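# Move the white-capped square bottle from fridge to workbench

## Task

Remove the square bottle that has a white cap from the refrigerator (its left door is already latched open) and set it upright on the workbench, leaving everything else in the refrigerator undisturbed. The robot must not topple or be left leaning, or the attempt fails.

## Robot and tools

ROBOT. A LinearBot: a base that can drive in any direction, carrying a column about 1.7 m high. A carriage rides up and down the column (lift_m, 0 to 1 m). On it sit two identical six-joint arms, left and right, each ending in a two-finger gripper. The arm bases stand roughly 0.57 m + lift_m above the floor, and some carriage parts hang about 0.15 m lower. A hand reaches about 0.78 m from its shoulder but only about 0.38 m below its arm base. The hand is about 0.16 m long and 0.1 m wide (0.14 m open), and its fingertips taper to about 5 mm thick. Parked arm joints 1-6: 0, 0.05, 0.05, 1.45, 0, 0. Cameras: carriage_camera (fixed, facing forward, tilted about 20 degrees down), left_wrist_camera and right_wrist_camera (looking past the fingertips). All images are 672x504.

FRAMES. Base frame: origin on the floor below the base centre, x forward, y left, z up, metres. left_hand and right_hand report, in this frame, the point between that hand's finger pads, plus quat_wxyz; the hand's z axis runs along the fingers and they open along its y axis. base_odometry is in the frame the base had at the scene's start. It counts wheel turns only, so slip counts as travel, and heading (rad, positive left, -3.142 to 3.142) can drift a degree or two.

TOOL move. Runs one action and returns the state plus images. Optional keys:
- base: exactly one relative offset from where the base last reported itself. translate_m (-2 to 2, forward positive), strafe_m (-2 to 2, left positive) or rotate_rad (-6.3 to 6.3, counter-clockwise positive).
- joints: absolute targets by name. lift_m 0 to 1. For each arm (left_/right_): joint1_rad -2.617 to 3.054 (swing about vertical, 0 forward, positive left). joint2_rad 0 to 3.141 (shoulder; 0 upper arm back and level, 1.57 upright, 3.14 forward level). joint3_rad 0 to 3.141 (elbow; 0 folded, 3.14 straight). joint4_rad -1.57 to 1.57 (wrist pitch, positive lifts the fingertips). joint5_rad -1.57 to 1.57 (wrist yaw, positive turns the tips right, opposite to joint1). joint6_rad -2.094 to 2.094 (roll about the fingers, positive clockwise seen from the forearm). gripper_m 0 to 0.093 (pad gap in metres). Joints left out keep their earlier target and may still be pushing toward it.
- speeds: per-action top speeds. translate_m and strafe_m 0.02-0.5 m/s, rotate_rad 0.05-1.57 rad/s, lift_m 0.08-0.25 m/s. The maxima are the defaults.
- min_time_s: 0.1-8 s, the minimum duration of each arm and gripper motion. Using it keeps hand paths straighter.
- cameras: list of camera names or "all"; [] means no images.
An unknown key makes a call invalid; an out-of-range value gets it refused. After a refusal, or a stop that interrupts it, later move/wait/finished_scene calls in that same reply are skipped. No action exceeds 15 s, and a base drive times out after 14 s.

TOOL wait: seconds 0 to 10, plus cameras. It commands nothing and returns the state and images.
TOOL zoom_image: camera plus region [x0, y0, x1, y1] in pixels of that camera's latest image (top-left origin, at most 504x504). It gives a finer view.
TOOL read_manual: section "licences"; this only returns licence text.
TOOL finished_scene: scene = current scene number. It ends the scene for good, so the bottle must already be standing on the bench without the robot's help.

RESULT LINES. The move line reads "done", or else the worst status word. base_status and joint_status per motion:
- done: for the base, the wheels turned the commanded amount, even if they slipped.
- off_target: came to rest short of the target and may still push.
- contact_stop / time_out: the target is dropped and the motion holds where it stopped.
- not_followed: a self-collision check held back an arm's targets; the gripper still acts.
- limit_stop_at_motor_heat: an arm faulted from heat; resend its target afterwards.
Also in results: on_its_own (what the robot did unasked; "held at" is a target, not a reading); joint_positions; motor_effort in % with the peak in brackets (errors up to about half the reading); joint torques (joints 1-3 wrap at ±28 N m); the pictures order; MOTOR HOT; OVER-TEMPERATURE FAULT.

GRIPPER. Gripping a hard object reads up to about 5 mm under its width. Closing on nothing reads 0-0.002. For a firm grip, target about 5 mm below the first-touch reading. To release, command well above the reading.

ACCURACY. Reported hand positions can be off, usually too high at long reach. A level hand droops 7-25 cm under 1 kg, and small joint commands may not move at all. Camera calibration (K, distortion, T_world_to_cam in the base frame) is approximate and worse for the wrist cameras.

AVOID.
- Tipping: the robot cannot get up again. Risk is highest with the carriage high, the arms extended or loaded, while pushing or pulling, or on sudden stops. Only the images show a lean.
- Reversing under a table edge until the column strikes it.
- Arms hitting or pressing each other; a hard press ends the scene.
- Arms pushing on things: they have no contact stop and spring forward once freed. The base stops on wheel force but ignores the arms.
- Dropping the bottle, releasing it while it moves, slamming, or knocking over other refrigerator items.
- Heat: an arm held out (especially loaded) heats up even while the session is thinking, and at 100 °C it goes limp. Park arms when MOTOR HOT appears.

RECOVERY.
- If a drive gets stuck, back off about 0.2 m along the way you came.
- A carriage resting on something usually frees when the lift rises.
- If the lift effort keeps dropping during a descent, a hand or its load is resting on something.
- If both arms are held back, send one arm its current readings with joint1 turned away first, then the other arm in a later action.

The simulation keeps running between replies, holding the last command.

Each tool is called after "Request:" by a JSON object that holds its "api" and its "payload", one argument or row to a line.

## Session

Request:
{"api": "move", "payload": {
  "cameras": ["carriage_camera"]
}}

Request:
{"api": "move", "payload": {
  "base": {"rotate_rad": 1.57},
  "cameras": ["carriage_camera"]
}}

Request:
{"api": "move", "payload": {
  "base": {"rotate_rad": 1.57},
  "cameras": ["carriage_camera"]
}}

Request:
{"api": "move", "payload": {
  "base": {"rotate_rad": 1.57},
  "cameras": ["carriage_camera"]
}}

Scene clock: 0.00 s.
Joint torques (N m): no reading
base_odometry: x=+0.000 y=+0.000 heading=+0.000
base_status: not commanded
joint_positions: lift_m=+0.300 left_joint1_rad=-0.007 left_joint2_rad=+0.050 left_joint3_rad=+0.032 left_joint4_rad=+1.420 left_joint5_rad=+0.044 left_joint6_rad=+0.030 left_gripper_m=+0.09396 right_joint1_rad=+0.008 right_joint2_rad=+0.053 right_joint3_rad=+0.060 right_joint4_rad=+1.485 right_joint5_rad=+0.002 right_joint6_rad=-0.014 right_gripper_m=+0.09396
joint_status: not commanded
motor_effort: lift_m=+24 drive_wheels=-1
left_hand: x=+0.2762 y=+0.2938 z=+1.2770 quat_wxyz=(+0.996, +0.024, +0.083, +0.010) (m; base frame)
right_hand: x=+0.2532 y=-0.3019 z=+1.2865 quat_wxyz=(+0.999, +0.001, +0.040, -0.003) (m; base frame)
pictures: carriage_camera
camera_calibration:
carriage_camera: T_world_to_cam=[[0.0454457, -0.998547, 0.0289474, -0.039313], [-0.353787, -0.0431872, -0.934329, 1.22887], [0.934221, 0.03222, -0.355235, 0.336645], [0, 0, 0, 1]] pos_world=[0.122044, 0.00296896, 1.2689]

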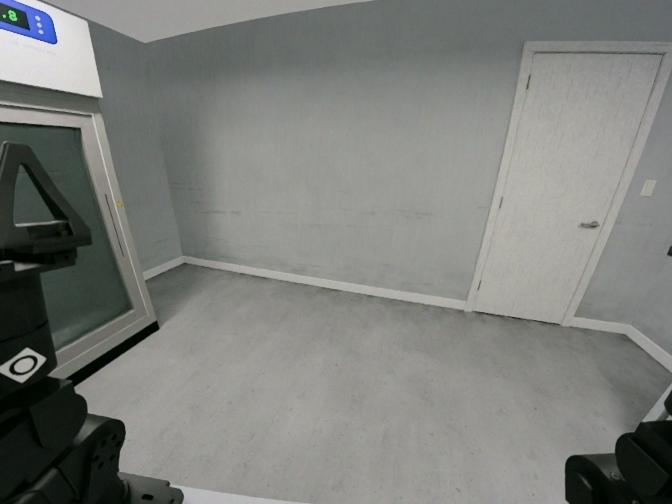

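Scene clock: 3.10 s.
Joint torques (N m): left_arm=[0.34 3.71 4.97 0.03 -0.06 0] | right_arm=[0.05 3.33 6.05 -0.29 -0.02 -0.16]
move: done
base_odometry: x=+0.000 y=+0.000 heading=+1.570
base_status: done
joint_positions: lift_m=+0.300 left_joint1_rad=-0.007 left_joint2_rad=+0.050 left_joint3_rad=+0.032 left_joint4_rad=+1.420 left_joint5_rad=+0.044 left_joint6_rad=+0.030 left_gripper_m=+0.09397 right_joint1_rad=+0.008 right_joint2_rad=+0.053 right_joint3_rad=+0.060 right_joint4_rad=+1.484 right_joint5_rad=+0.002 right_joint6_rad=-0.014 right_gripper_m=+0.09397
joint_status: not commanded
motor_effort: lift_m=+24(24) drive_wheels=+6(13)
left_hand: x=+0.2764 y=+0.2938 z=+1.2769 quat_wxyz=(+0.996, +0.024, +0.084, +0.010) (m; base frame)
right_hand: x=+0.2535 y=-0.3019 z=+1.2865 quat_wxyz=(+0.999, +0.001, +0.040, -0.003) (m; base frame)
pictures: carriage_camera
camera_calibration:
carriage_camera: T_world_to_cam=[[0.0454457, -0.998547, 0.0289474, -0.039313], [-0.353787, -0.0431872, -0.934329, 1.22887], [0.934221, 0.03222, -0.355235, 0.336645], [0, 0, 0, 1]] pos_world=[0.122044, 0.00296896, 1.2689]

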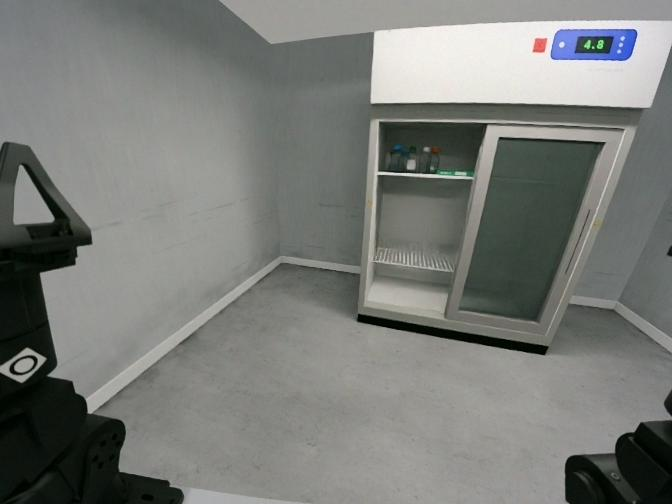

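Scene clock: 6.20 s.
Joint torques (N m): left_arm=[0.31 3.75 5.01 0.03 -0.06 -0.01] | right_arm=[0.08 3.36 6.05 -0.29 -0.02 -0.16]
move: done
base_odometry: x=+0.000 y=+0.000 heading=+3.139
base_status: done
joint_positions: lift_m=+0.300 left_joint1_rad=-0.007 left_joint2_rad=+0.050 left_joint3_rad=+0.032 left_joint4_rad=+1.419 left_joint5_rad=+0.044 left_joint6_rad=+0.030 left_gripper_m=+0.09398 right_joint1_rad=+0.008 right_joint2_rad=+0.053 right_joint3_rad=+0.060 right_joint4_rad=+1.483 right_joint5_rad=+0.002 right_joint6_rad=-0.014 right_gripper_m=+0.09398
joint_status: not commanded
motor_effort: lift_m=+24(24) drive_wheels=+7(13)
left_hand: x=+0.2765 y=+0.2938 z=+1.2769 quat_wxyz=(+0.996, +0.024, +0.084, +0.010) (m; base frame)
right_hand: x=+0.2536 y=-0.3019 z=+1.2865 quat_wxyz=(+0.999, +0.001, +0.040, -0.003) (m; base frame)
pictures: carriage_camera
camera_calibration:
carriage_camera: T_world_to_cam=[[0.0454457, -0.998547, 0.0289474, -0.039313], [-0.353787, -0.0431872, -0.934329, 1.22887], [0.934221, 0.03222, -0.355235, 0.336645], [0, 0, 0, 1]] pos_world=[0.122044, 0.00296896, 1.2689]

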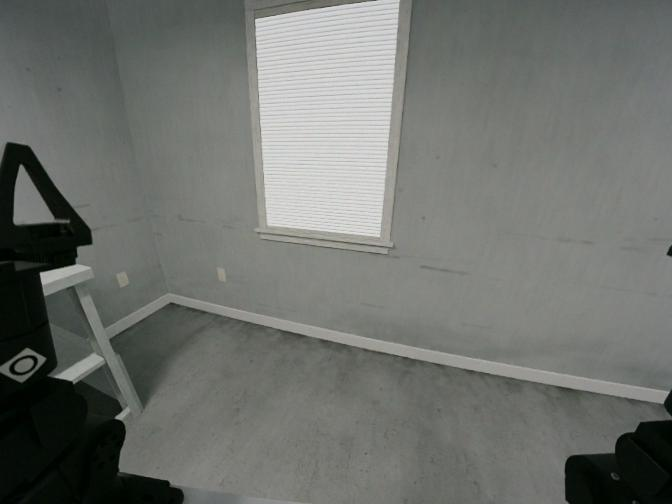

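Scene clock: 9.30 s.
Joint torques (N m): left_arm=[0.34 3.71 4.98 0.04 -0.06 0] | right_arm=[0.05 3.32 6.05 -0.29 -0.02 -0.15]
move: done
base_odometry: x=+0.000 y=+0.000 heading=-1.574
base_status: done
joint_positions: lift_m=+0.300 left_joint1_rad=-0.007 left_joint2_rad=+0.050 left_joint3_rad=+0.032 left_joint4_rad=+1.419 left_joint5_rad=+0.044 left_joint6_rad=+0.030 left_gripper_m=+0.09398 right_joint1_rad=+0.008 right_joint2_rad=+0.053 right_joint3_rad=+0.060 right_joint4_rad=+1.483 right_joint5_rad=+0.002 right_joint6_rad=-0.014 right_gripper_m=+0.09398
joint_status: not commanded
motor_effort: lift_m=+24(24) drive_wheels=+5(13)
left_hand: x=+0.2766 y=+0.2938 z=+1.2769 quat_wxyz=(+0.996, +0.024, +0.084, +0.010) (m; base frame)
right_hand: x=+0.2537 y=-0.3019 z=+1.2865 quat_wxyz=(+0.999, +0.001, +0.041, -0.003) (m; base frame)
pictures: carriage_camera
camera_calibration:
carriage_camera: T_world_to_cam=[[0.0454457, -0.998547, 0.0289474, -0.039313], [-0.353787, -0.0431872, -0.934329, 1.22887], [0.934221, 0.03222, -0.355235, 0.336645], [0, 0, 0, 1]] pos_world=[0.122044, 0.00296896, 1.2689]

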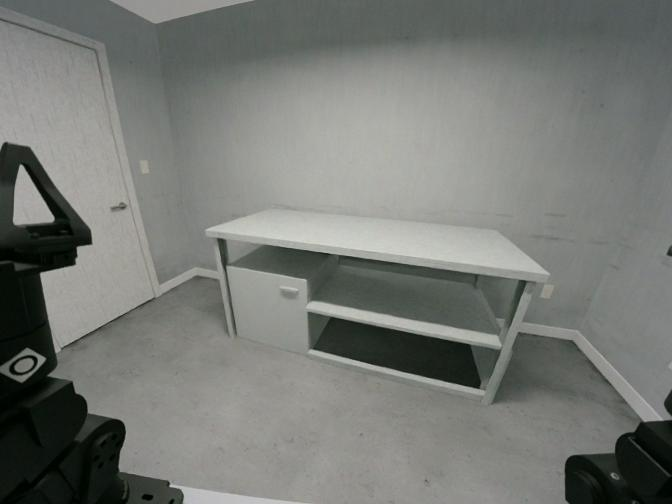

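Request:
{"api": "move", "payload": {
  "base": {"rotate_rad": 2.912},
  "joints": {"lift_m": 0.575, "left_joint1_rad": 0.0, "left_joint2_rad": 1.2, "left_joint3_rad": 0.6, "left_joint4_rad": 0.6, "left_joint5_rad": 0, "left_joint6_rad": 0, "left_gripper_m": 0.093},
  "min_time_s": 1.5,
  "cameras": []
}}

Request:
{"api": "move", "payload": {
  "base": {"strafe_m": -0.42},
  "speeds": {"strafe_m": 0.3},
  "cameras": []
}}

Request:
{"api": "move", "payload": {
  "base": {"translate_m": 0.9},
  "speeds": {"translate_m": 0.4},
  "cameras": ["carriage_camera", "left_wrist_camera"]
}}

Scene clock: 66.37 s.
Joint torques (N m): left_arm=[0.16 -4.66 8.53 2.2 -0.05 -0.11] | right_arm=[0.08 3.33 6.05 -0.27 -0.02 -0.16]
move: done
base_odometry: x=+0.000 y=+0.000 heading=+1.338
base_status: done
joint_positions: lift_m=+0.575 left_joint1_rad=+0.002 left_joint2_rad=+1.203 left_joint3_rad=+0.570 left_joint4_rad=+0.607 left_joint5_rad=+0.002 left_joint6_rad=+0.011 left_gripper_m=+0.09313 right_joint1_rad=+0.008 right_joint2_rad=+0.053 right_joint3_rad=+0.060 right_joint4_rad=+1.481 right_joint5_rad=+0.002 right_joint6_rad=-0.014 right_gripper_m=+0.09400
joint_status: all done
motor_effort: lift_m=+26(32) drive_wheels=+3(15)
left_hand: x=+0.6367 y=+0.3021 z=+1.3841 quat_wxyz=(+0.698, +0.004, +0.716, +0.004) (m; base frame)
right_hand: x=+0.2541 y=-0.3019 z=+1.5613 quat_wxyz=(+0.999, +0.001, +0.041, -0.003) (m; base frame)
pictures: none
No camera images: "cameras" was empty.

Scene clock: 69.33 s.
Joint torques (N m): left_arm=[0.25 -4.62 8.5 2.21 -0.06 -0.11] | right_arm=[0.05 3.36 6.02 -0.26 -0.02 -0.16]
move: done
base_odometry: x=+0.409 y=-0.097 heading=+1.338
base_status: done
joint_positions: lift_m=+0.575 left_joint1_rad=+0.000 left_joint2_rad=+1.203 left_joint3_rad=+0.570 left_joint4_rad=+0.607 left_joint5_rad=+0.002 left_joint6_rad=+0.011 left_gripper_m=+0.09313 right_joint1_rad=+0.009 right_joint2_rad=+0.053 right_joint3_rad=+0.060 right_joint4_rad=+1.481 right_joint5_rad=+0.002 right_joint6_rad=-0.014 right_gripper_m=+0.09400
joint_status: not commanded
motor_effort: lift_m=+26(26) drive_wheels=-4(15)
left_hand: x=+0.6367 y=+0.3015 z=+1.3840 quat_wxyz=(+0.698, +0.005, +0.716, +0.003) (m; base frame)
right_hand: x=+0.2541 y=-0.3019 z=+1.5613 quat_wxyz=(+0.999, +0.001, +0.041, -0.003) (m; base frame)
pictures: none
No camera images: "cameras" was empty.

Scene clock: 73.47 s.
Joint torques (N m): left_arm=[0.24 -4.6 8.43 2.19 -0.07 -0.11] | right_arm=[0.02 3.29 6.02 -0.28 -0.02 -0.16]
move: done
base_odometry: x=+0.617 y=+0.779 heading=+1.338
base_status: done
joint_positions: lift_m=+0.575 left_joint1_rad=+0.000 left_joint2_rad=+1.203 left_joint3_rad=+0.570 left_joint4_rad=+0.606 left_joint5_rad=+0.002 left_joint6_rad=+0.011 left_gripper_m=+0.09313 right_joint1_rad=+0.009 right_joint2_rad=+0.053 right_joint3_rad=+0.060 right_joint4_rad=+1.482 right_joint5_rad=+0.002 right_joint6_rad=-0.014 right_gripper_m=+0.09400
joint_status: not commanded
motor_effort: lift_m=+26(26) drive_wheels=-5(16)
left_hand: x=+0.6367 y=+0.3015 z=+1.3838 quat_wxyz=(+0.698, +0.005, +0.717, +0.003) (m; base frame)
right_hand: x=+0.2539 y=-0.3019 z=+1.5613 quat_wxyz=(+0.999, +0.001, +0.041, -0.003) (m; base frame)
pictures: carriage_camera, left_wrist_camera
camera_calibration:
carriage_camera: T_world_to_cam=[[0.0454457, -0.998547, 0.0289474, -0.0472687], [-0.353787, -0.0431872, -0.934329, 1.48566], [0.934221, 0.03222, -0.355235, 0.434275], [0, 0, 0, 1]] pos_world=[0.122044, 0.00296896, 1.54373]
left_wrist_camera: T_world_to_cam=[[0.0037163, -0.999768, 0.0212148, 0.268405], [-0.627926, -0.018844, -0.778045, 1.48149], [0.778264, -0.0104299, -0.627851, 0.499777], [0, 0, 0, 1]] pos_world=[0.540308, 0.301472, 1.46075]

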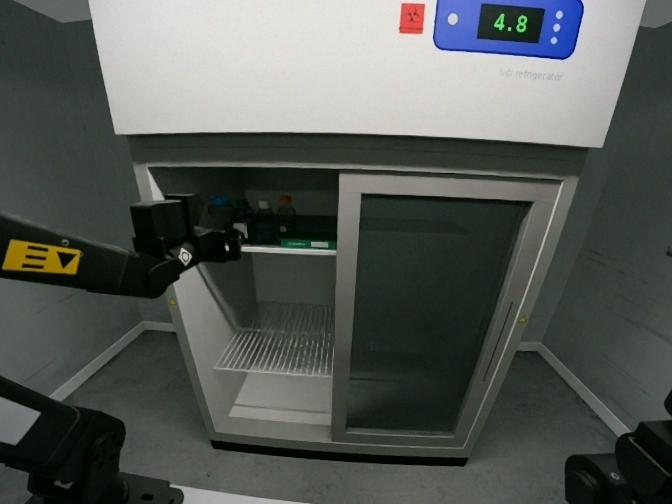

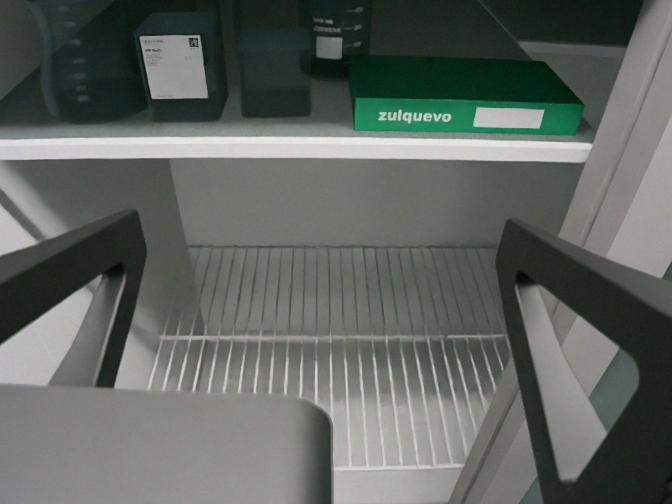

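Request:
{"api": "move", "payload": {
  "base": {"strafe_m": 0.058},
  "speeds": {"strafe_m": 0.2},
  "cameras": []
}}

Request:
{"api": "move", "payload": {
  "base": {"translate_m": 0.26},
  "speeds": {"translate_m": 0.25},
  "cameras": ["carriage_camera", "left_wrist_camera"]
}}

Scene clock: 90.13 s.
Joint torques (N m): left_arm=[0.21 -4.63 8.49 2.21 -0.06 -0.11] | right_arm=[0.06 3.33 6.04 -0.28 -0.03 -0.16]
move: done
base_odometry: x=+0.560 y=+0.793 heading=+1.338
base_status: done
joint_positions: lift_m=+0.575 left_joint1_rad=+0.001 left_joint2_rad=+1.203 left_joint3_rad=+0.570 left_joint4_rad=+0.606 left_joint5_rad=+0.001 left_joint6_rad=+0.010 left_gripper_m=+0.09313 right_joint1_rad=+0.008 right_joint2_rad=+0.053 right_joint3_rad=+0.060 right_joint4_rad=+1.482 right_joint5_rad=+0.002 right_joint6_rad=-0.014 right_gripper_m=+0.09400
joint_status: not commanded
motor_effort: lift_m=+26(26) drive_wheels=-2(12)
left_hand: x=+0.6367 y=+0.3020 z=+1.3838 quat_wxyz=(+0.698, +0.004, +0.717, +0.004) (m; base frame)
right_hand: x=+0.2539 y=-0.3019 z=+1.5613 quat_wxyz=(+0.999, +0.001, +0.041, -0.003) (m; base frame)
pictures: none
No camera images: "cameras" was empty.

Scene clock: 92.57 s.
Joint torques (N m): left_arm=[0.23 -4.67 8.47 2.24 -0.06 -0.11] | right_arm=[0.03 3.34 6.02 -0.27 -0.02 -0.15]
move: done
base_odometry: x=+0.620 y=+1.046 heading=+1.338
base_status: done
joint_positions: lift_m=+0.575 left_joint1_rad=+0.001 left_joint2_rad=+1.203 left_joint3_rad=+0.570 left_joint4_rad=+0.605 left_joint5_rad=+0.001 left_joint6_rad=+0.010 left_gripper_m=+0.09313 right_joint1_rad=+0.008 right_joint2_rad=+0.053 right_joint3_rad=+0.060 right_joint4_rad=+1.482 right_joint5_rad=+0.002 right_joint6_rad=-0.014 right_gripper_m=+0.09400
joint_status: not commanded
motor_effort: lift_m=+26(26) drive_wheels=+3(11)
left_hand: x=+0.6366 y=+0.3020 z=+1.3836 quat_wxyz=(+0.697, +0.004, +0.717, +0.004) (m; base frame)
right_hand: x=+0.2539 y=-0.3019 z=+1.5613 quat_wxyz=(+0.999, +0.001, +0.041, -0.003) (m; base frame)
pictures: carriage_camera, left_wrist_camera
camera_calibration:
carriage_camera: T_world_to_cam=[[0.0454457, -0.998547, 0.0289474, -0.0472687], [-0.353787, -0.0431872, -0.934329, 1.48566], [0.934221, 0.03222, -0.355235, 0.434275], [0, 0, 0, 1]] pos_world=[0.122044, 0.00296896, 1.54373]
left_wrist_camera: T_world_to_cam=[[0.00564951, -0.999752, 0.021562, 0.267198], [-0.628483, -0.0203213, -0.777558, 1.48147], [0.777803, -0.0091585, -0.628441, 0.500395], [0, 0, 0, 1]] pos_world=[0.540362, 0.30182, 1.46064]

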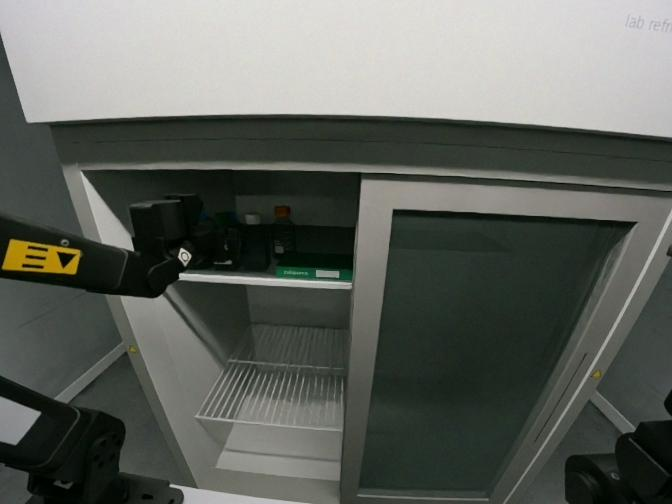

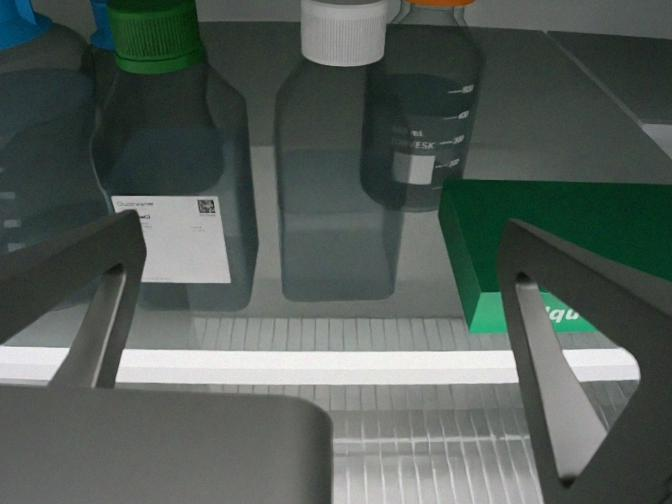

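Request:
{"api": "move", "payload": {
  "base": {"translate_m": 0.016},
  "joints": {"left_joint1_rad": -0.014, "left_joint2_rad": 1.871, "left_joint3_rad": 1.205, "left_joint4_rad": 0.685, "left_gripper_m": 0.076},
  "min_time_s": 2.5,
  "speeds": {"translate_m": 0.1},
  "cameras": ["left_wrist_camera"]
}}

Scene clock: 123.07 s.
Joint torques (N m): left_arm=[-0.21 -9.47 8.36 2.41 -0.05 -0.1] | right_arm=[0.06 3.34 6.05 -0.28 -0.02 -0.16]
move: done
base_odometry: x=+0.624 y=+1.061 heading=+1.339
base_status: done
joint_positions: lift_m=+0.575 left_joint1_rad=-0.008 left_joint2_rad=+1.859 left_joint3_rad=+1.175 left_joint4_rad=+0.673 left_joint5_rad=+0.001 left_joint6_rad=+0.010 left_gripper_m=+0.07614 right_joint1_rad=+0.008 right_joint2_rad=+0.053 right_joint3_rad=+0.060 right_joint4_rad=+1.483 right_joint5_rad=+0.002 right_joint6_rad=-0.014 right_gripper_m=+0.09400
joint_status: all done
motor_effort: lift_m=+26(26) drive_wheels=-2(16)
left_hand: x=+0.8015 y=+0.2967 z=+1.3826 quat_wxyz=(+0.703, +0.007, +0.711, +0.000) (m; base frame)
right_hand: x=+0.2537 y=-0.3019 z=+1.5613 quat_wxyz=(+0.999, +0.001, +0.041, -0.003) (m; base frame)
pictures: left_wrist_camera
camera_calibration:
left_wrist_camera: T_world_to_cam=[[-0.00423113, -0.999757, 0.0216305, 0.26889], [-0.61611, -0.0144313, -0.787528, 1.58628], [0.787649, -0.0166589, -0.615899, 0.348516], [0, 0, 0, 1]] pos_world=[0.703953, 0.297522, 1.45808]

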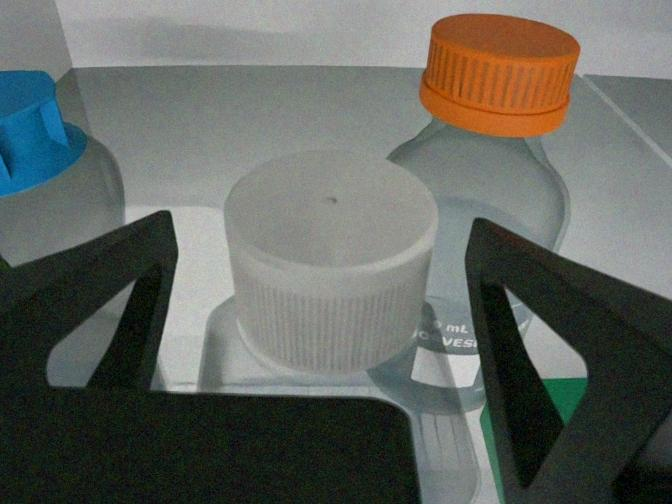

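Request:
{"api": "move", "payload": {
  "joints": {"left_gripper_m": 0.036},
  "min_time_s": 2.2,
  "cameras": []
}}

Request:
{"api": "move", "payload": {
  "joints": {"lift_m": 0.619, "left_joint4_rad": 0.8, "left_joint3_rad": 1.22},
  "speeds": {"lift_m": 0.08},
  "min_time_s": 1,
  "cameras": ["carriage_camera", "left_wrist_camera"]
}}

Scene clock: 141.80 s.
Joint torques (N m): left_arm=[-0.2 -9.48 8.27 2.3 -0.06 0.01] | right_arm=[0.05 3.34 6.05 -0.28 -0.02 -0.16]
move: off_target
base_odometry: x=+0.624 y=+1.061 heading=+1.339
base_status: not commanded
joint_positions: lift_m=+0.575 left_joint1_rad=-0.008 left_joint2_rad=+1.859 left_joint3_rad=+1.176 left_joint4_rad=+0.682 left_joint5_rad=+0.002 left_joint6_rad=+0.000 left_gripper_m=+0.04254 right_joint1_rad=+0.008 right_joint2_rad=+0.053 right_joint3_rad=+0.060 right_joint4_rad=+1.483 right_joint5_rad=+0.002 right_joint6_rad=-0.014 right_gripper_m=+0.09400
joint_status: left_gripper_m off_target (ended at +0.04257, target +0.03600)
motor_effort: lift_m=+26(26) drive_wheels=-3(7)
left_hand: x=+0.8016 y=+0.2967 z=+1.3857 quat_wxyz=(+0.707, +0.003, +0.707, -0.004) (m; base frame)
right_hand: x=+0.2537 y=-0.3019 z=+1.5613 quat_wxyz=(+0.999, +0.001, +0.041, -0.003) (m; base frame)
pictures: none
No camera images: "cameras" was empty.

Scene clock: 143.10 s.
Joint torques (N m): left_arm=[-0.2 -12.38 9.37 3.53 -0.05 0.01] | right_arm=[0.05 3.34 6.05 -0.28 -0.02 -0.15]
move: off_target
base_odometry: x=+0.624 y=+1.061 heading=+1.339
base_status: not commanded
joint_positions: lift_m=+0.619 left_joint1_rad=-0.008 left_joint2_rad=+1.890 left_joint3_rad=+1.176 left_joint4_rad=+0.692 left_joint5_rad=+0.002 left_joint6_rad=+0.000 left_gripper_m=+0.04197 right_joint1_rad=+0.008 right_joint2_rad=+0.053 right_joint3_rad=+0.060 right_joint4_rad=+1.483 right_joint5_rad=+0.002 right_joint6_rad=-0.014 right_gripper_m=+0.09400
joint_status: left_joint4_rad off_target (ended at +0.692, target +0.800); the others done
motor_effort: lift_m=+26(31) drive_wheels=-5(5)
left_hand: x=+0.8060 y=+0.2966 z=+1.4147 quat_wxyz=(+0.699, +0.003, +0.715, -0.004) (m; base frame)
right_hand: x=+0.2537 y=-0.3019 z=+1.6053 quat_wxyz=(+0.999, +0.001, +0.041, -0.003) (m; base frame)
pictures: carriage_camera, left_wrist_camera
camera_calibration:
carriage_camera: T_world_to_cam=[[0.0454457, -0.998547, 0.0289474, -0.0485414], [-0.353787, -0.0431872, -0.934329, 1.52673], [0.934221, 0.03222, -0.355235, 0.449893], [0, 0, 0, 1]] pos_world=[0.122044, 0.00296896, 1.58769]
left_wrist_camera: T_world_to_cam=[[-0.00414108, -0.999471, 0.0322685, 0.252903], [-0.624571, -0.0226157, -0.78064, 1.61388], [0.780957, -0.0233867, -0.624147, 0.383817], [0, 0, 0, 1]] pos_world=[0.709283, 0.298244, 1.49125]

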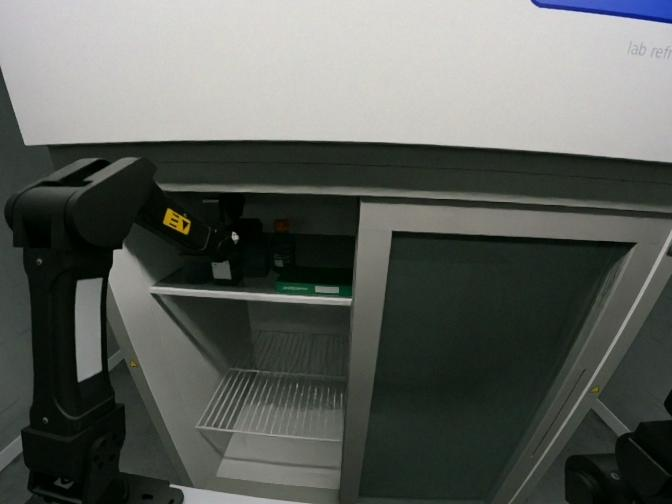

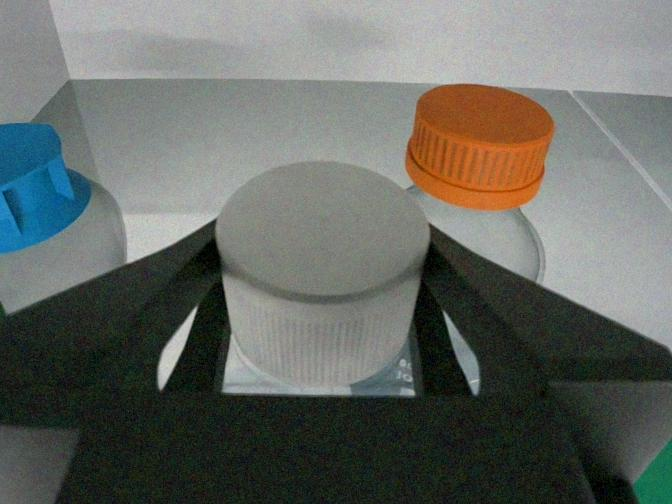

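Request:
{"api": "move", "payload": {
  "base": {"strafe_m": -0.015},
  "joints": {"lift_m": 0.613},
  "speeds": {"strafe_m": 0.05},
  "cameras": []
}}

Request:
{"api": "move", "payload": {
  "base": {"translate_m": -0.5},
  "speeds": {"translate_m": 0.15},
  "cameras": ["carriage_camera", "left_wrist_camera"]
}}

Request:
{"api": "move", "payload": {
  "base": {"rotate_rad": -3.142},
  "joints": {"lift_m": 0.4, "left_joint2_rad": 1.2, "left_joint3_rad": 0.62, "left_joint4_rad": 0.7},
  "speeds": {"rotate_rad": 0.9, "lift_m": 0.12},
  "min_time_s": 2.5,
  "cameras": ["carriage_camera"]
}}

Scene clock: 154.23 s.
Joint torques (N m): left_arm=[0.23 -12.82 9.32 3.44 -0.03 0] | right_arm=[0.13 3.34 6.08 -0.28 -0.02 -0.16]
move: done
base_odometry: x=+0.638 y=+1.058 heading=+1.339
base_status: done
joint_positions: lift_m=+0.613 left_joint1_rad=-0.015 left_joint2_rad=+1.895 left_joint3_rad=+1.176 left_joint4_rad=+0.699 left_joint5_rad=-0.001 left_joint6_rad=+0.000 left_gripper_m=+0.04197 right_joint1_rad=+0.008 right_joint2_rad=+0.053 right_joint3_rad=+0.060 right_joint4_rad=+1.483 right_joint5_rad=+0.002 right_joint6_rad=-0.014 right_gripper_m=+0.09400
joint_status: all done
motor_effort: lift_m=+22(22) drive_wheels=-2(8)
left_hand: x=+0.8066 y=+0.2931 z=+1.4084 quat_wxyz=(+0.700, +0.005, +0.714, -0.005) (m; base frame)
right_hand: x=+0.2537 y=-0.3019 z=+1.5998 quat_wxyz=(+0.999, +0.001, +0.041, -0.003) (m; base frame)
pictures: none
No camera images: "cameras" was empty.

Scene clock: 158.53 s.
Joint torques (N m): left_arm=[0.42 -12.83 9.33 3.44 -0.03 0.01] | right_arm=[0.06 3.37 6.04 -0.29 -0.02 -0.15]
move: done
base_odometry: x=+0.523 y=+0.571 heading=+1.339
base_status: done
joint_positions: lift_m=+0.613 left_joint1_rad=-0.015 left_joint2_rad=+1.895 left_joint3_rad=+1.176 left_joint4_rad=+0.700 left_joint5_rad=-0.001 left_joint6_rad=+0.000 left_gripper_m=+0.04197 right_joint1_rad=+0.008 right_joint2_rad=+0.053 right_joint3_rad=+0.060 right_joint4_rad=+1.483 right_joint5_rad=+0.002 right_joint6_rad=-0.014 right_gripper_m=+0.09400
joint_status: not commanded
motor_effort: lift_m=+22(22) drive_wheels=-1(11)
left_hand: x=+0.8066 y=+0.2931 z=+1.4086 quat_wxyz=(+0.700, +0.005, +0.714, -0.005) (m; base frame)
right_hand: x=+0.2536 y=-0.3019 z=+1.5998 quat_wxyz=(+0.999, +0.001, +0.040, -0.003) (m; base frame)
pictures: carriage_camera, left_wrist_camera
camera_calibration:
carriage_camera: T_world_to_cam=[[0.0454457, -0.998547, 0.0289474, -0.048383], [-0.353787, -0.0431872, -0.934329, 1.52162], [0.934221, 0.03222, -0.355235, 0.447949], [0, 0, 0, 1]] pos_world=[0.122044, 0.00296896, 1.58222]
left_wrist_camera: T_world_to_cam=[[-0.00882753, -0.999441, 0.0322396, 0.253366], [-0.621984, -0.019757, -0.78278, 1.60948], [0.78298, -0.0269626, -0.621462, 0.375024], [0, 0, 0, 1]] pos_world=[0.709673, 0.295135, 1.48477]

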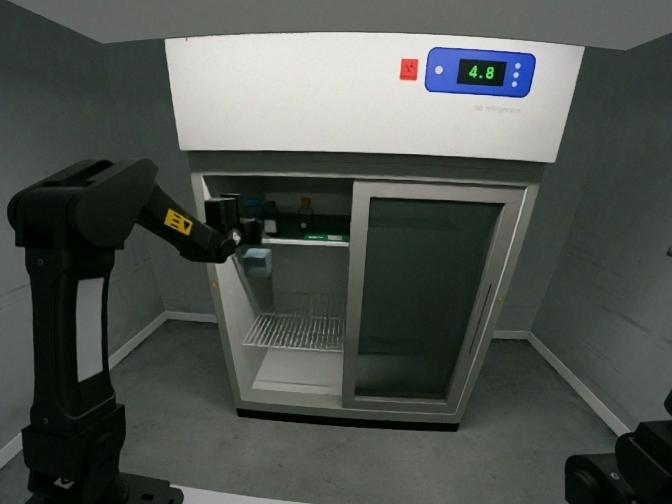

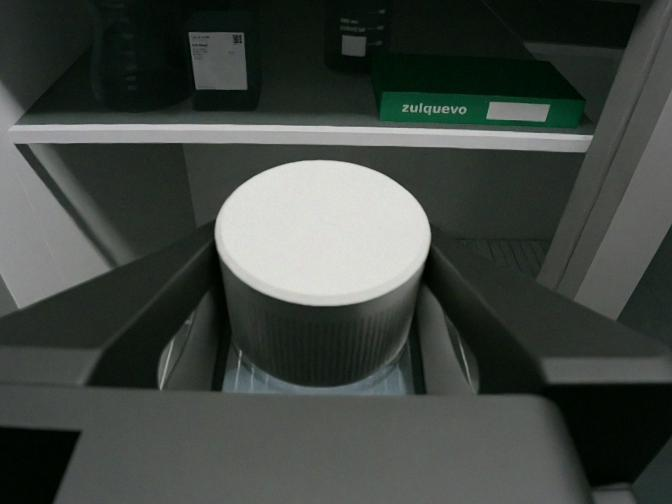

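Scene clock: 163.43 s.
Joint torques (N m): left_arm=[0.23 -8.68 6.69 3.29 -0.03 0.01] | right_arm=[0.03 3.34 6.05 -0.29 -0.02 -0.15]
move: off_target
base_odometry: x=+0.523 y=+0.571 heading=-1.803
base_status: done
joint_positions: lift_m=+0.400 left_joint1_rad=-0.013 left_joint2_rad=+1.246 left_joint3_rad=+0.613 left_joint4_rad=+0.612 left_joint5_rad=-0.001 left_joint6_rad=+0.000 left_gripper_m=+0.04197 right_joint1_rad=+0.008 right_joint2_rad=+0.053 right_joint3_rad=+0.060 right_joint4_rad=+1.483 right_joint5_rad=+0.002 right_joint6_rad=-0.014 right_gripper_m=+0.09401
joint_status: left_joint4_rad off_target (ended at +0.612, target +0.700); the others done
motor_effort: lift_m=+22(23) drive_wheels=+8(13)
left_hand: x=+0.6474 y=+0.2965 z=+1.2147 quat_wxyz=(+0.700, +0.004, +0.714, -0.004) (m; base frame)
right_hand: x=+0.2537 y=-0.3019 z=+1.3867 quat_wxyz=(+0.999, +0.001, +0.041, -0.003) (m; base frame)
pictures: carriage_camera
camera_calibration:
carriage_camera: T_world_to_cam=[[0.0454457, -0.998547, 0.0289474, -0.0422149], [-0.353787, -0.0431872, -0.934329, 1.32254], [0.934221, 0.03222, -0.355235, 0.372256], [0, 0, 0, 1]] pos_world=[0.122044, 0.00296896, 1.36914]

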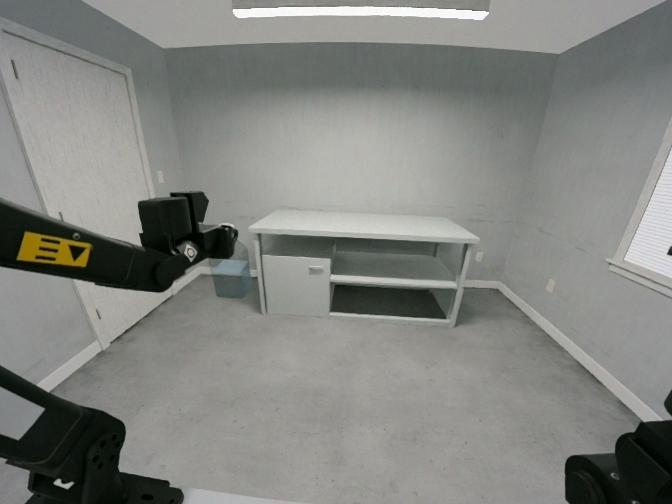

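Request:
{"api": "move", "payload": {
  "base": {"translate_m": 1.44},
  "joints": {"lift_m": 0.27},
  "speeds": {"translate_m": 0.35, "lift_m": 0.1},
  "cameras": ["carriage_camera"]
}}

Request:
{"api": "zoom_image", "payload": {
  "camera": "carriage_camera",
  "region": [160, 200, 300, 320]
}}

Scene clock: 196.67 s.
Joint torques (N m): left_arm=[0.23 -7.61 7.23 3.44 -0.03 0.01] | right_arm=[0.06 3.38 6 -0.3 -0.02 -0.16]
move: done
base_odometry: x=+0.191 y=-0.830 heading=-1.804
base_status: done
joint_positions: lift_m=+0.270 left_joint1_rad=-0.013 left_joint2_rad=+1.234 left_joint3_rad=+0.606 left_joint4_rad=+0.600 left_joint5_rad=-0.001 left_joint6_rad=+0.000 left_gripper_m=+0.04197 right_joint1_rad=+0.008 right_joint2_rad=+0.053 right_joint3_rad=+0.060 right_joint4_rad=+1.484 right_joint5_rad=+0.002 right_joint6_rad=-0.014 right_gripper_m=+0.09401
joint_status: all done
motor_effort: lift_m=+22(23) drive_wheels=-4(19)
left_hand: x=+0.6449 y=+0.2965 z=+1.0829 quat_wxyz=(+0.697, +0.004, +0.717, -0.004) (m; base frame)
right_hand: x=+0.2534 y=-0.3019 z=+1.2567 quat_wxyz=(+0.999, +0.001, +0.040, -0.003) (m; base frame)
pictures: carriage_camera
camera_calibration:
carriage_camera: T_world_to_cam=[[0.0454457, -0.998547, 0.0289474, -0.0384516], [-0.353787, -0.0431872, -0.934329, 1.20107], [0.934221, 0.03222, -0.355235, 0.326073], [0, 0, 0, 1]] pos_world=[0.122044, 0.00296896, 1.23914]

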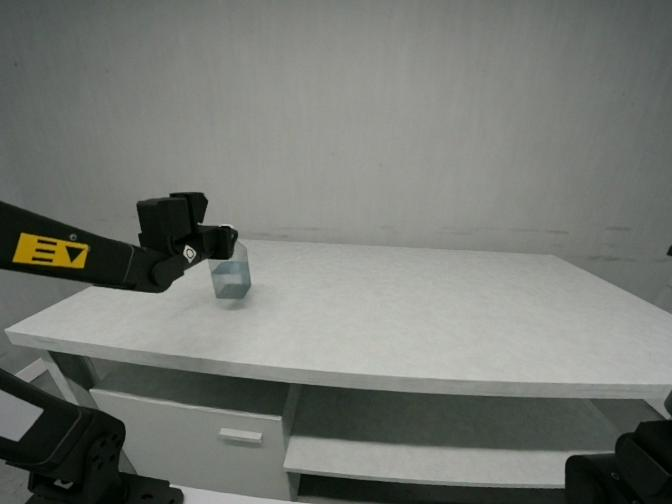

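Scaled by 3.600 from the camera's 672x504 image, which has a finer 960x720 frame.

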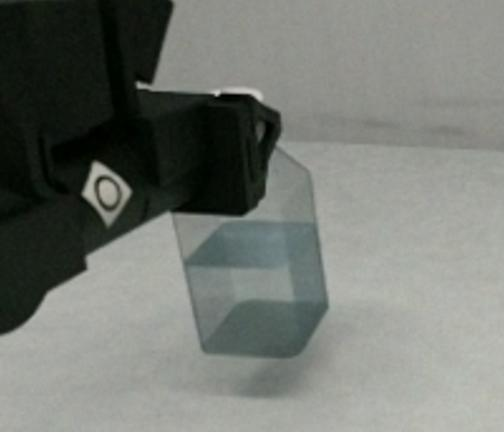

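Request:
{"api": "move", "payload": {
  "joints": {"lift_m": 0.208},
  "speeds": {"lift_m": 0.08},
  "cameras": []
}}

Request:
{"api": "move", "payload": {
  "joints": {"lift_m": 0.197, "left_joint4_rad": 0.62},
  "speeds": {"lift_m": 0.08},
  "min_time_s": 0.5,
  "cameras": ["carriage_camera", "left_wrist_camera"]
}}

Request:
{"api": "zoom_image", "payload": {
  "camera": "carriage_camera",
  "region": [160, 200, 300, 320]
}}

Scene clock: 214.97 s.
Joint torques (N m): left_arm=[0.21 -7.06 7.3 3.06 -0.03 0.01] | right_arm=[0.08 3.38 6.05 -0.3 -0.02 -0.16]
move: done
base_odometry: x=+0.191 y=-0.830 heading=-1.804
base_status: not commanded
joint_positions: lift_m=+0.208 left_joint1_rad=-0.013 left_joint2_rad=+1.229 left_joint3_rad=+0.606 left_joint4_rad=+0.631 left_joint5_rad=-0.001 left_joint6_rad=+0.000 left_gripper_m=+0.04197 right_joint1_rad=+0.008 right_joint2_rad=+0.053 right_joint3_rad=+0.060 right_joint4_rad=+1.484 right_joint5_rad=+0.002 right_joint6_rad=-0.014 right_gripper_m=+0.09401
joint_status: all done
motor_effort: lift_m=+21(22) drive_wheels=-5(9)
left_hand: x=+0.6441 y=+0.2965 z=+1.0309 quat_wxyz=(+0.710, +0.004, +0.704, -0.004) (m; base frame)
right_hand: x=+0.2534 y=-0.3019 z=+1.1949 quat_wxyz=(+0.999, +0.001, +0.040, -0.003) (m; base frame)
pictures: none
No camera images: "cameras" was empty.

Scene clock: 215.77 s.
Joint torques (N m): left_arm=[0.21 -5.65 7.27 1.95 -0.03 0] | right_arm=[0.06 3.33 6.02 -0.3 -0.02 -0.16]
move: done
base_odometry: x=+0.191 y=-0.830 heading=-1.804
base_status: not commanded
joint_positions: lift_m=+0.197 left_joint1_rad=-0.013 left_joint2_rad=+1.213 left_joint3_rad=+0.606 left_joint4_rad=+0.647 left_joint5_rad=-0.001 left_joint6_rad=+0.000 left_gripper_m=+0.04197 right_joint1_rad=+0.008 right_joint2_rad=+0.053 right_joint3_rad=+0.060 right_joint4_rad=+1.484 right_joint5_rad=+0.002 right_joint6_rad=-0.014 right_gripper_m=+0.09401
joint_status: all done
motor_effort: lift_m=+21(21) drive_wheels=-8(8)
left_hand: x=+0.6416 y=+0.2965 z=+1.0297 quat_wxyz=(+0.721, +0.004, +0.693, -0.005) (m; base frame)
right_hand: x=+0.2534 y=-0.3019 z=+1.1839 quat_wxyz=(+0.999, +0.001, +0.040, -0.003) (m; base frame)
pictures: carriage_camera, left_wrist_camera
camera_calibration:
carriage_camera: T_world_to_cam=[[0.0454457, -0.998547, 0.0289474, -0.0363427], [-0.353787, -0.0431872, -0.934329, 1.133], [0.934221, 0.03222, -0.355235, 0.300194], [0, 0, 0, 1]] pos_world=[0.122044, 0.00296896, 1.16629]
left_wrist_camera: T_world_to_cam=[[-0.00843124, -0.999434, 0.0325564, 0.266984], [-0.575221, -0.0217841, -0.817708, 1.21692], [0.817954, -0.0256214, -0.574712, 0.197925], [0, 0, 0, 1]] pos_world=[0.540357, 0.298414, 1.10015]

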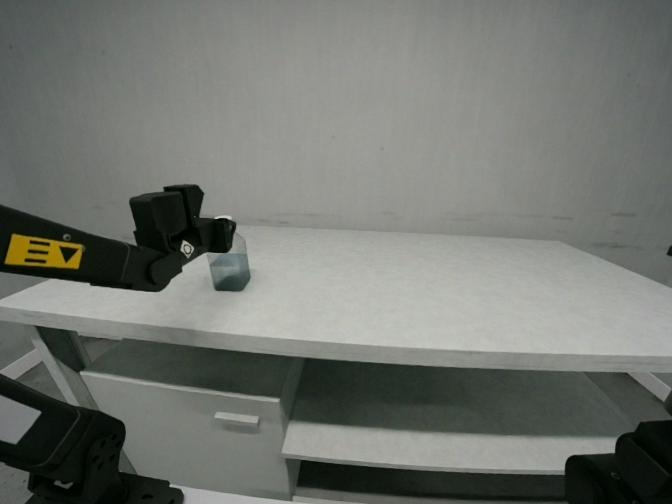

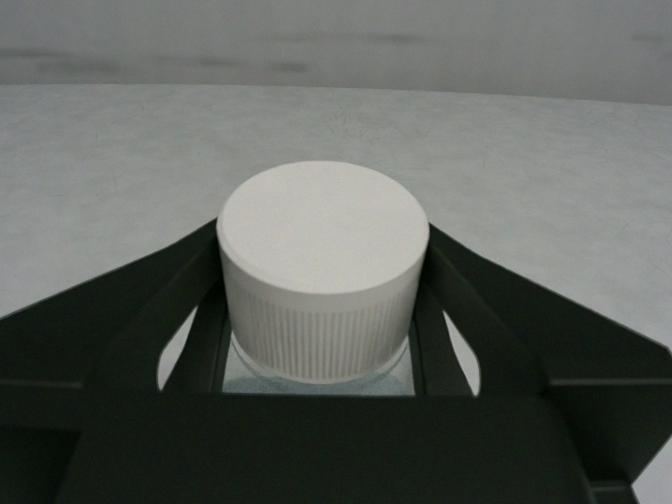

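Scaled by 3.600 from the camera's 672x504 image, which has a finer 960x720 frame.

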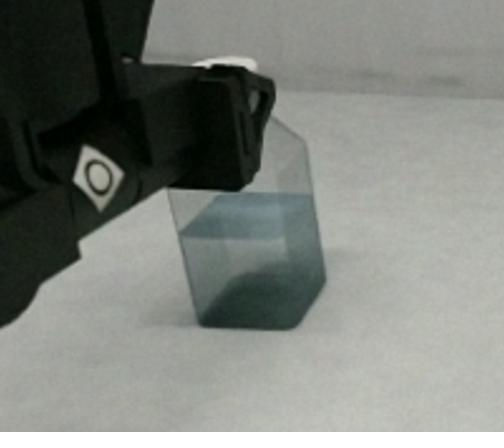

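Request:
{"api": "move", "payload": {
  "joints": {"lift_m": 0.207, "left_joint4_rad": 0.6},
  "speeds": {"lift_m": 0.08},
  "min_time_s": 0.5,
  "cameras": []
}}

Request:
{"api": "move", "payload": {
  "joints": {"left_gripper_m": 0.085},
  "min_time_s": 2,
  "cameras": ["carriage_camera", "left_wrist_camera"]
}}

Scene clock: 226.53 s.
Joint torques (N m): left_arm=[0.21 -5.61 7.2 2.17 -0.03 0] | right_arm=[0.09 3.32 6 -0.29 -0.02 -0.15]
move: done
base_odometry: x=+0.191 y=-0.830 heading=-1.804
base_status: not commanded
joint_positions: lift_m=+0.207 left_joint1_rad=-0.013 left_joint2_rad=+1.213 left_joint3_rad=+0.606 left_joint4_rad=+0.609 left_joint5_rad=-0.001 left_joint6_rad=+0.000 left_gripper_m=+0.04197 right_joint1_rad=+0.008 right_joint2_rad=+0.053 right_joint3_rad=+0.060 right_joint4_rad=+1.484 right_joint5_rad=+0.002 right_joint6_rad=-0.014 right_gripper_m=+0.09401
joint_status: all done
motor_effort: lift_m=+26(30) drive_wheels=-5(8)
left_hand: x=+0.6417 y=+0.2965 z=+1.0300 quat_wxyz=(+0.708, +0.004, +0.706, -0.004) (m; base frame)
right_hand: x=+0.2534 y=-0.3019 z=+1.1933 quat_wxyz=(+0.999, +0.001, +0.040, -0.003) (m; base frame)
pictures: none
No camera images: "cameras" was empty.

Scene clock: 228.83 s.
Joint torques (N m): left_arm=[0.23 -5.65 7.28 2.18 -0.03 0] | right_arm=[0.06 3.33 6.05 -0.3 -0.02 -0.15]
move: done
base_odometry: x=+0.191 y=-0.830 heading=-1.804
base_status: not commanded
joint_positions: lift_m=+0.207 left_joint1_rad=-0.013 left_joint2_rad=+1.213 left_joint3_rad=+0.606 left_joint4_rad=+0.609 left_joint5_rad=-0.001 left_joint6_rad=+0.000 left_gripper_m=+0.08488 right_joint1_rad=+0.008 right_joint2_rad=+0.053 right_joint3_rad=+0.060 right_joint4_rad=+1.484 right_joint5_rad=+0.002 right_joint6_rad=-0.014 right_gripper_m=+0.09401
joint_status: all done
motor_effort: lift_m=+26(26) drive_wheels=-4(7)
left_hand: x=+0.6417 y=+0.2965 z=+1.0299 quat_wxyz=(+0.708, +0.004, +0.706, -0.004) (m; base frame)
right_hand: x=+0.2534 y=-0.3019 z=+1.1933 quat_wxyz=(+0.999, +0.001, +0.040, -0.003) (m; base frame)
pictures: carriage_camera, left_wrist_camera
camera_calibration:
carriage_camera: T_world_to_cam=[[0.0454457, -0.998547, 0.0289474, -0.0366142], [-0.353787, -0.0431872, -0.934329, 1.14176], [0.934221, 0.03222, -0.355235, 0.303526], [0, 0, 0, 1]] pos_world=[0.122044, 0.00296896, 1.17567]
left_wrist_camera: T_world_to_cam=[[-0.00720531, -0.99945, 0.032364, 0.266395], [-0.605683, -0.0213906, -0.795419, 1.2136], [0.795673, -0.0253336, -0.605196, 0.24351], [0, 0, 0, 1]] pos_world=[0.54322, 0.298377, 1.10407]

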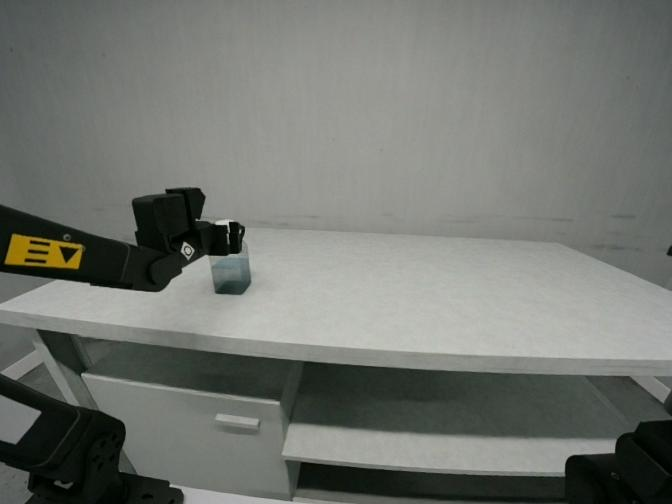

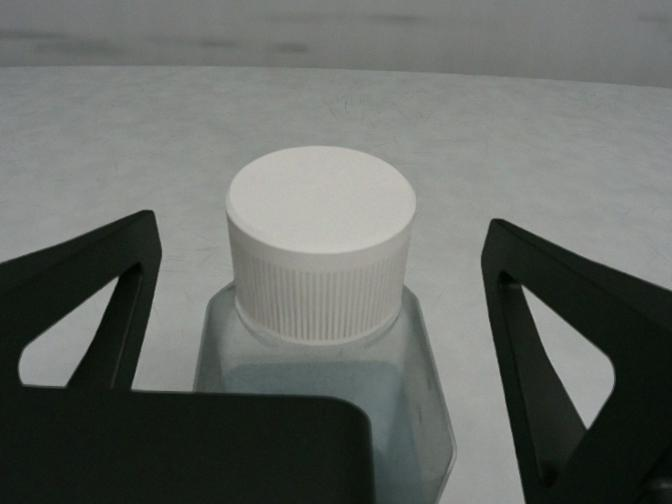

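Request:
{"api": "move", "payload": {
  "base": {"translate_m": -0.3},
  "speeds": {"translate_m": 0.2},
  "cameras": ["carriage_camera"]
}}

Scene clock: 236.60 s.
Joint torques (N m): left_arm=[0.21 -5.6 7.31 2.2 -0.04 0] | right_arm=[0.06 3.33 6.01 -0.3 -0.02 -0.16]
move: done
base_odometry: x=+0.260 y=-0.538 heading=-1.804
base_status: done
joint_positions: lift_m=+0.207 left_joint1_rad=-0.013 left_joint2_rad=+1.212 left_joint3_rad=+0.606 left_joint4_rad=+0.606 left_joint5_rad=-0.001 left_joint6_rad=+0.000 left_gripper_m=+0.08489 right_joint1_rad=+0.008 right_joint2_rad=+0.053 right_joint3_rad=+0.060 right_joint4_rad=+1.484 right_joint5_rad=+0.002 right_joint6_rad=-0.014 right_gripper_m=+0.09401
joint_status: not commanded
motor_effort: lift_m=+26(26) drive_wheels=-3(14)
left_hand: x=+0.6417 y=+0.2965 z=+1.0295 quat_wxyz=(+0.707, +0.004, +0.707, -0.004) (m; base frame)
right_hand: x=+0.2534 y=-0.3019 z=+1.1933 quat_wxyz=(+0.999, +0.001, +0.040, -0.003) (m; base frame)
pictures: carriage_camera
camera_calibration:
carriage_camera: T_world_to_cam=[[0.0454457, -0.998547, 0.0289474, -0.0366142], [-0.353787, -0.0431872, -0.934329, 1.14176], [0.934221, 0.03222, -0.355235, 0.303526], [0, 0, 0, 1]] pos_world=[0.122044, 0.00296896, 1.17567]

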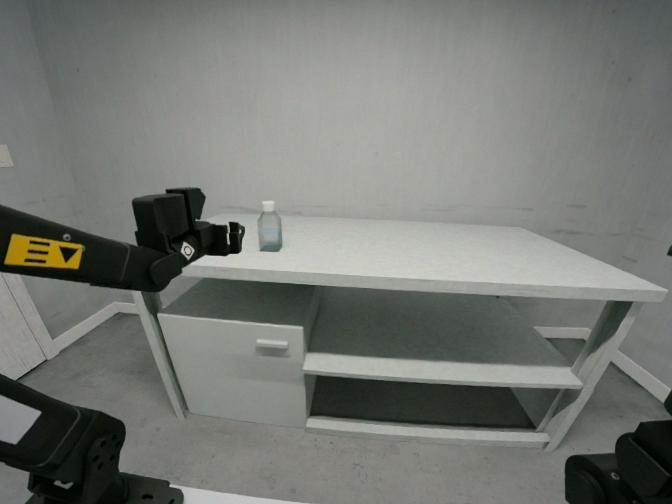

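Request:
{"api": "finished_scene", "payload": {
  "scene": 2
}}

The scene is finished: the task was done.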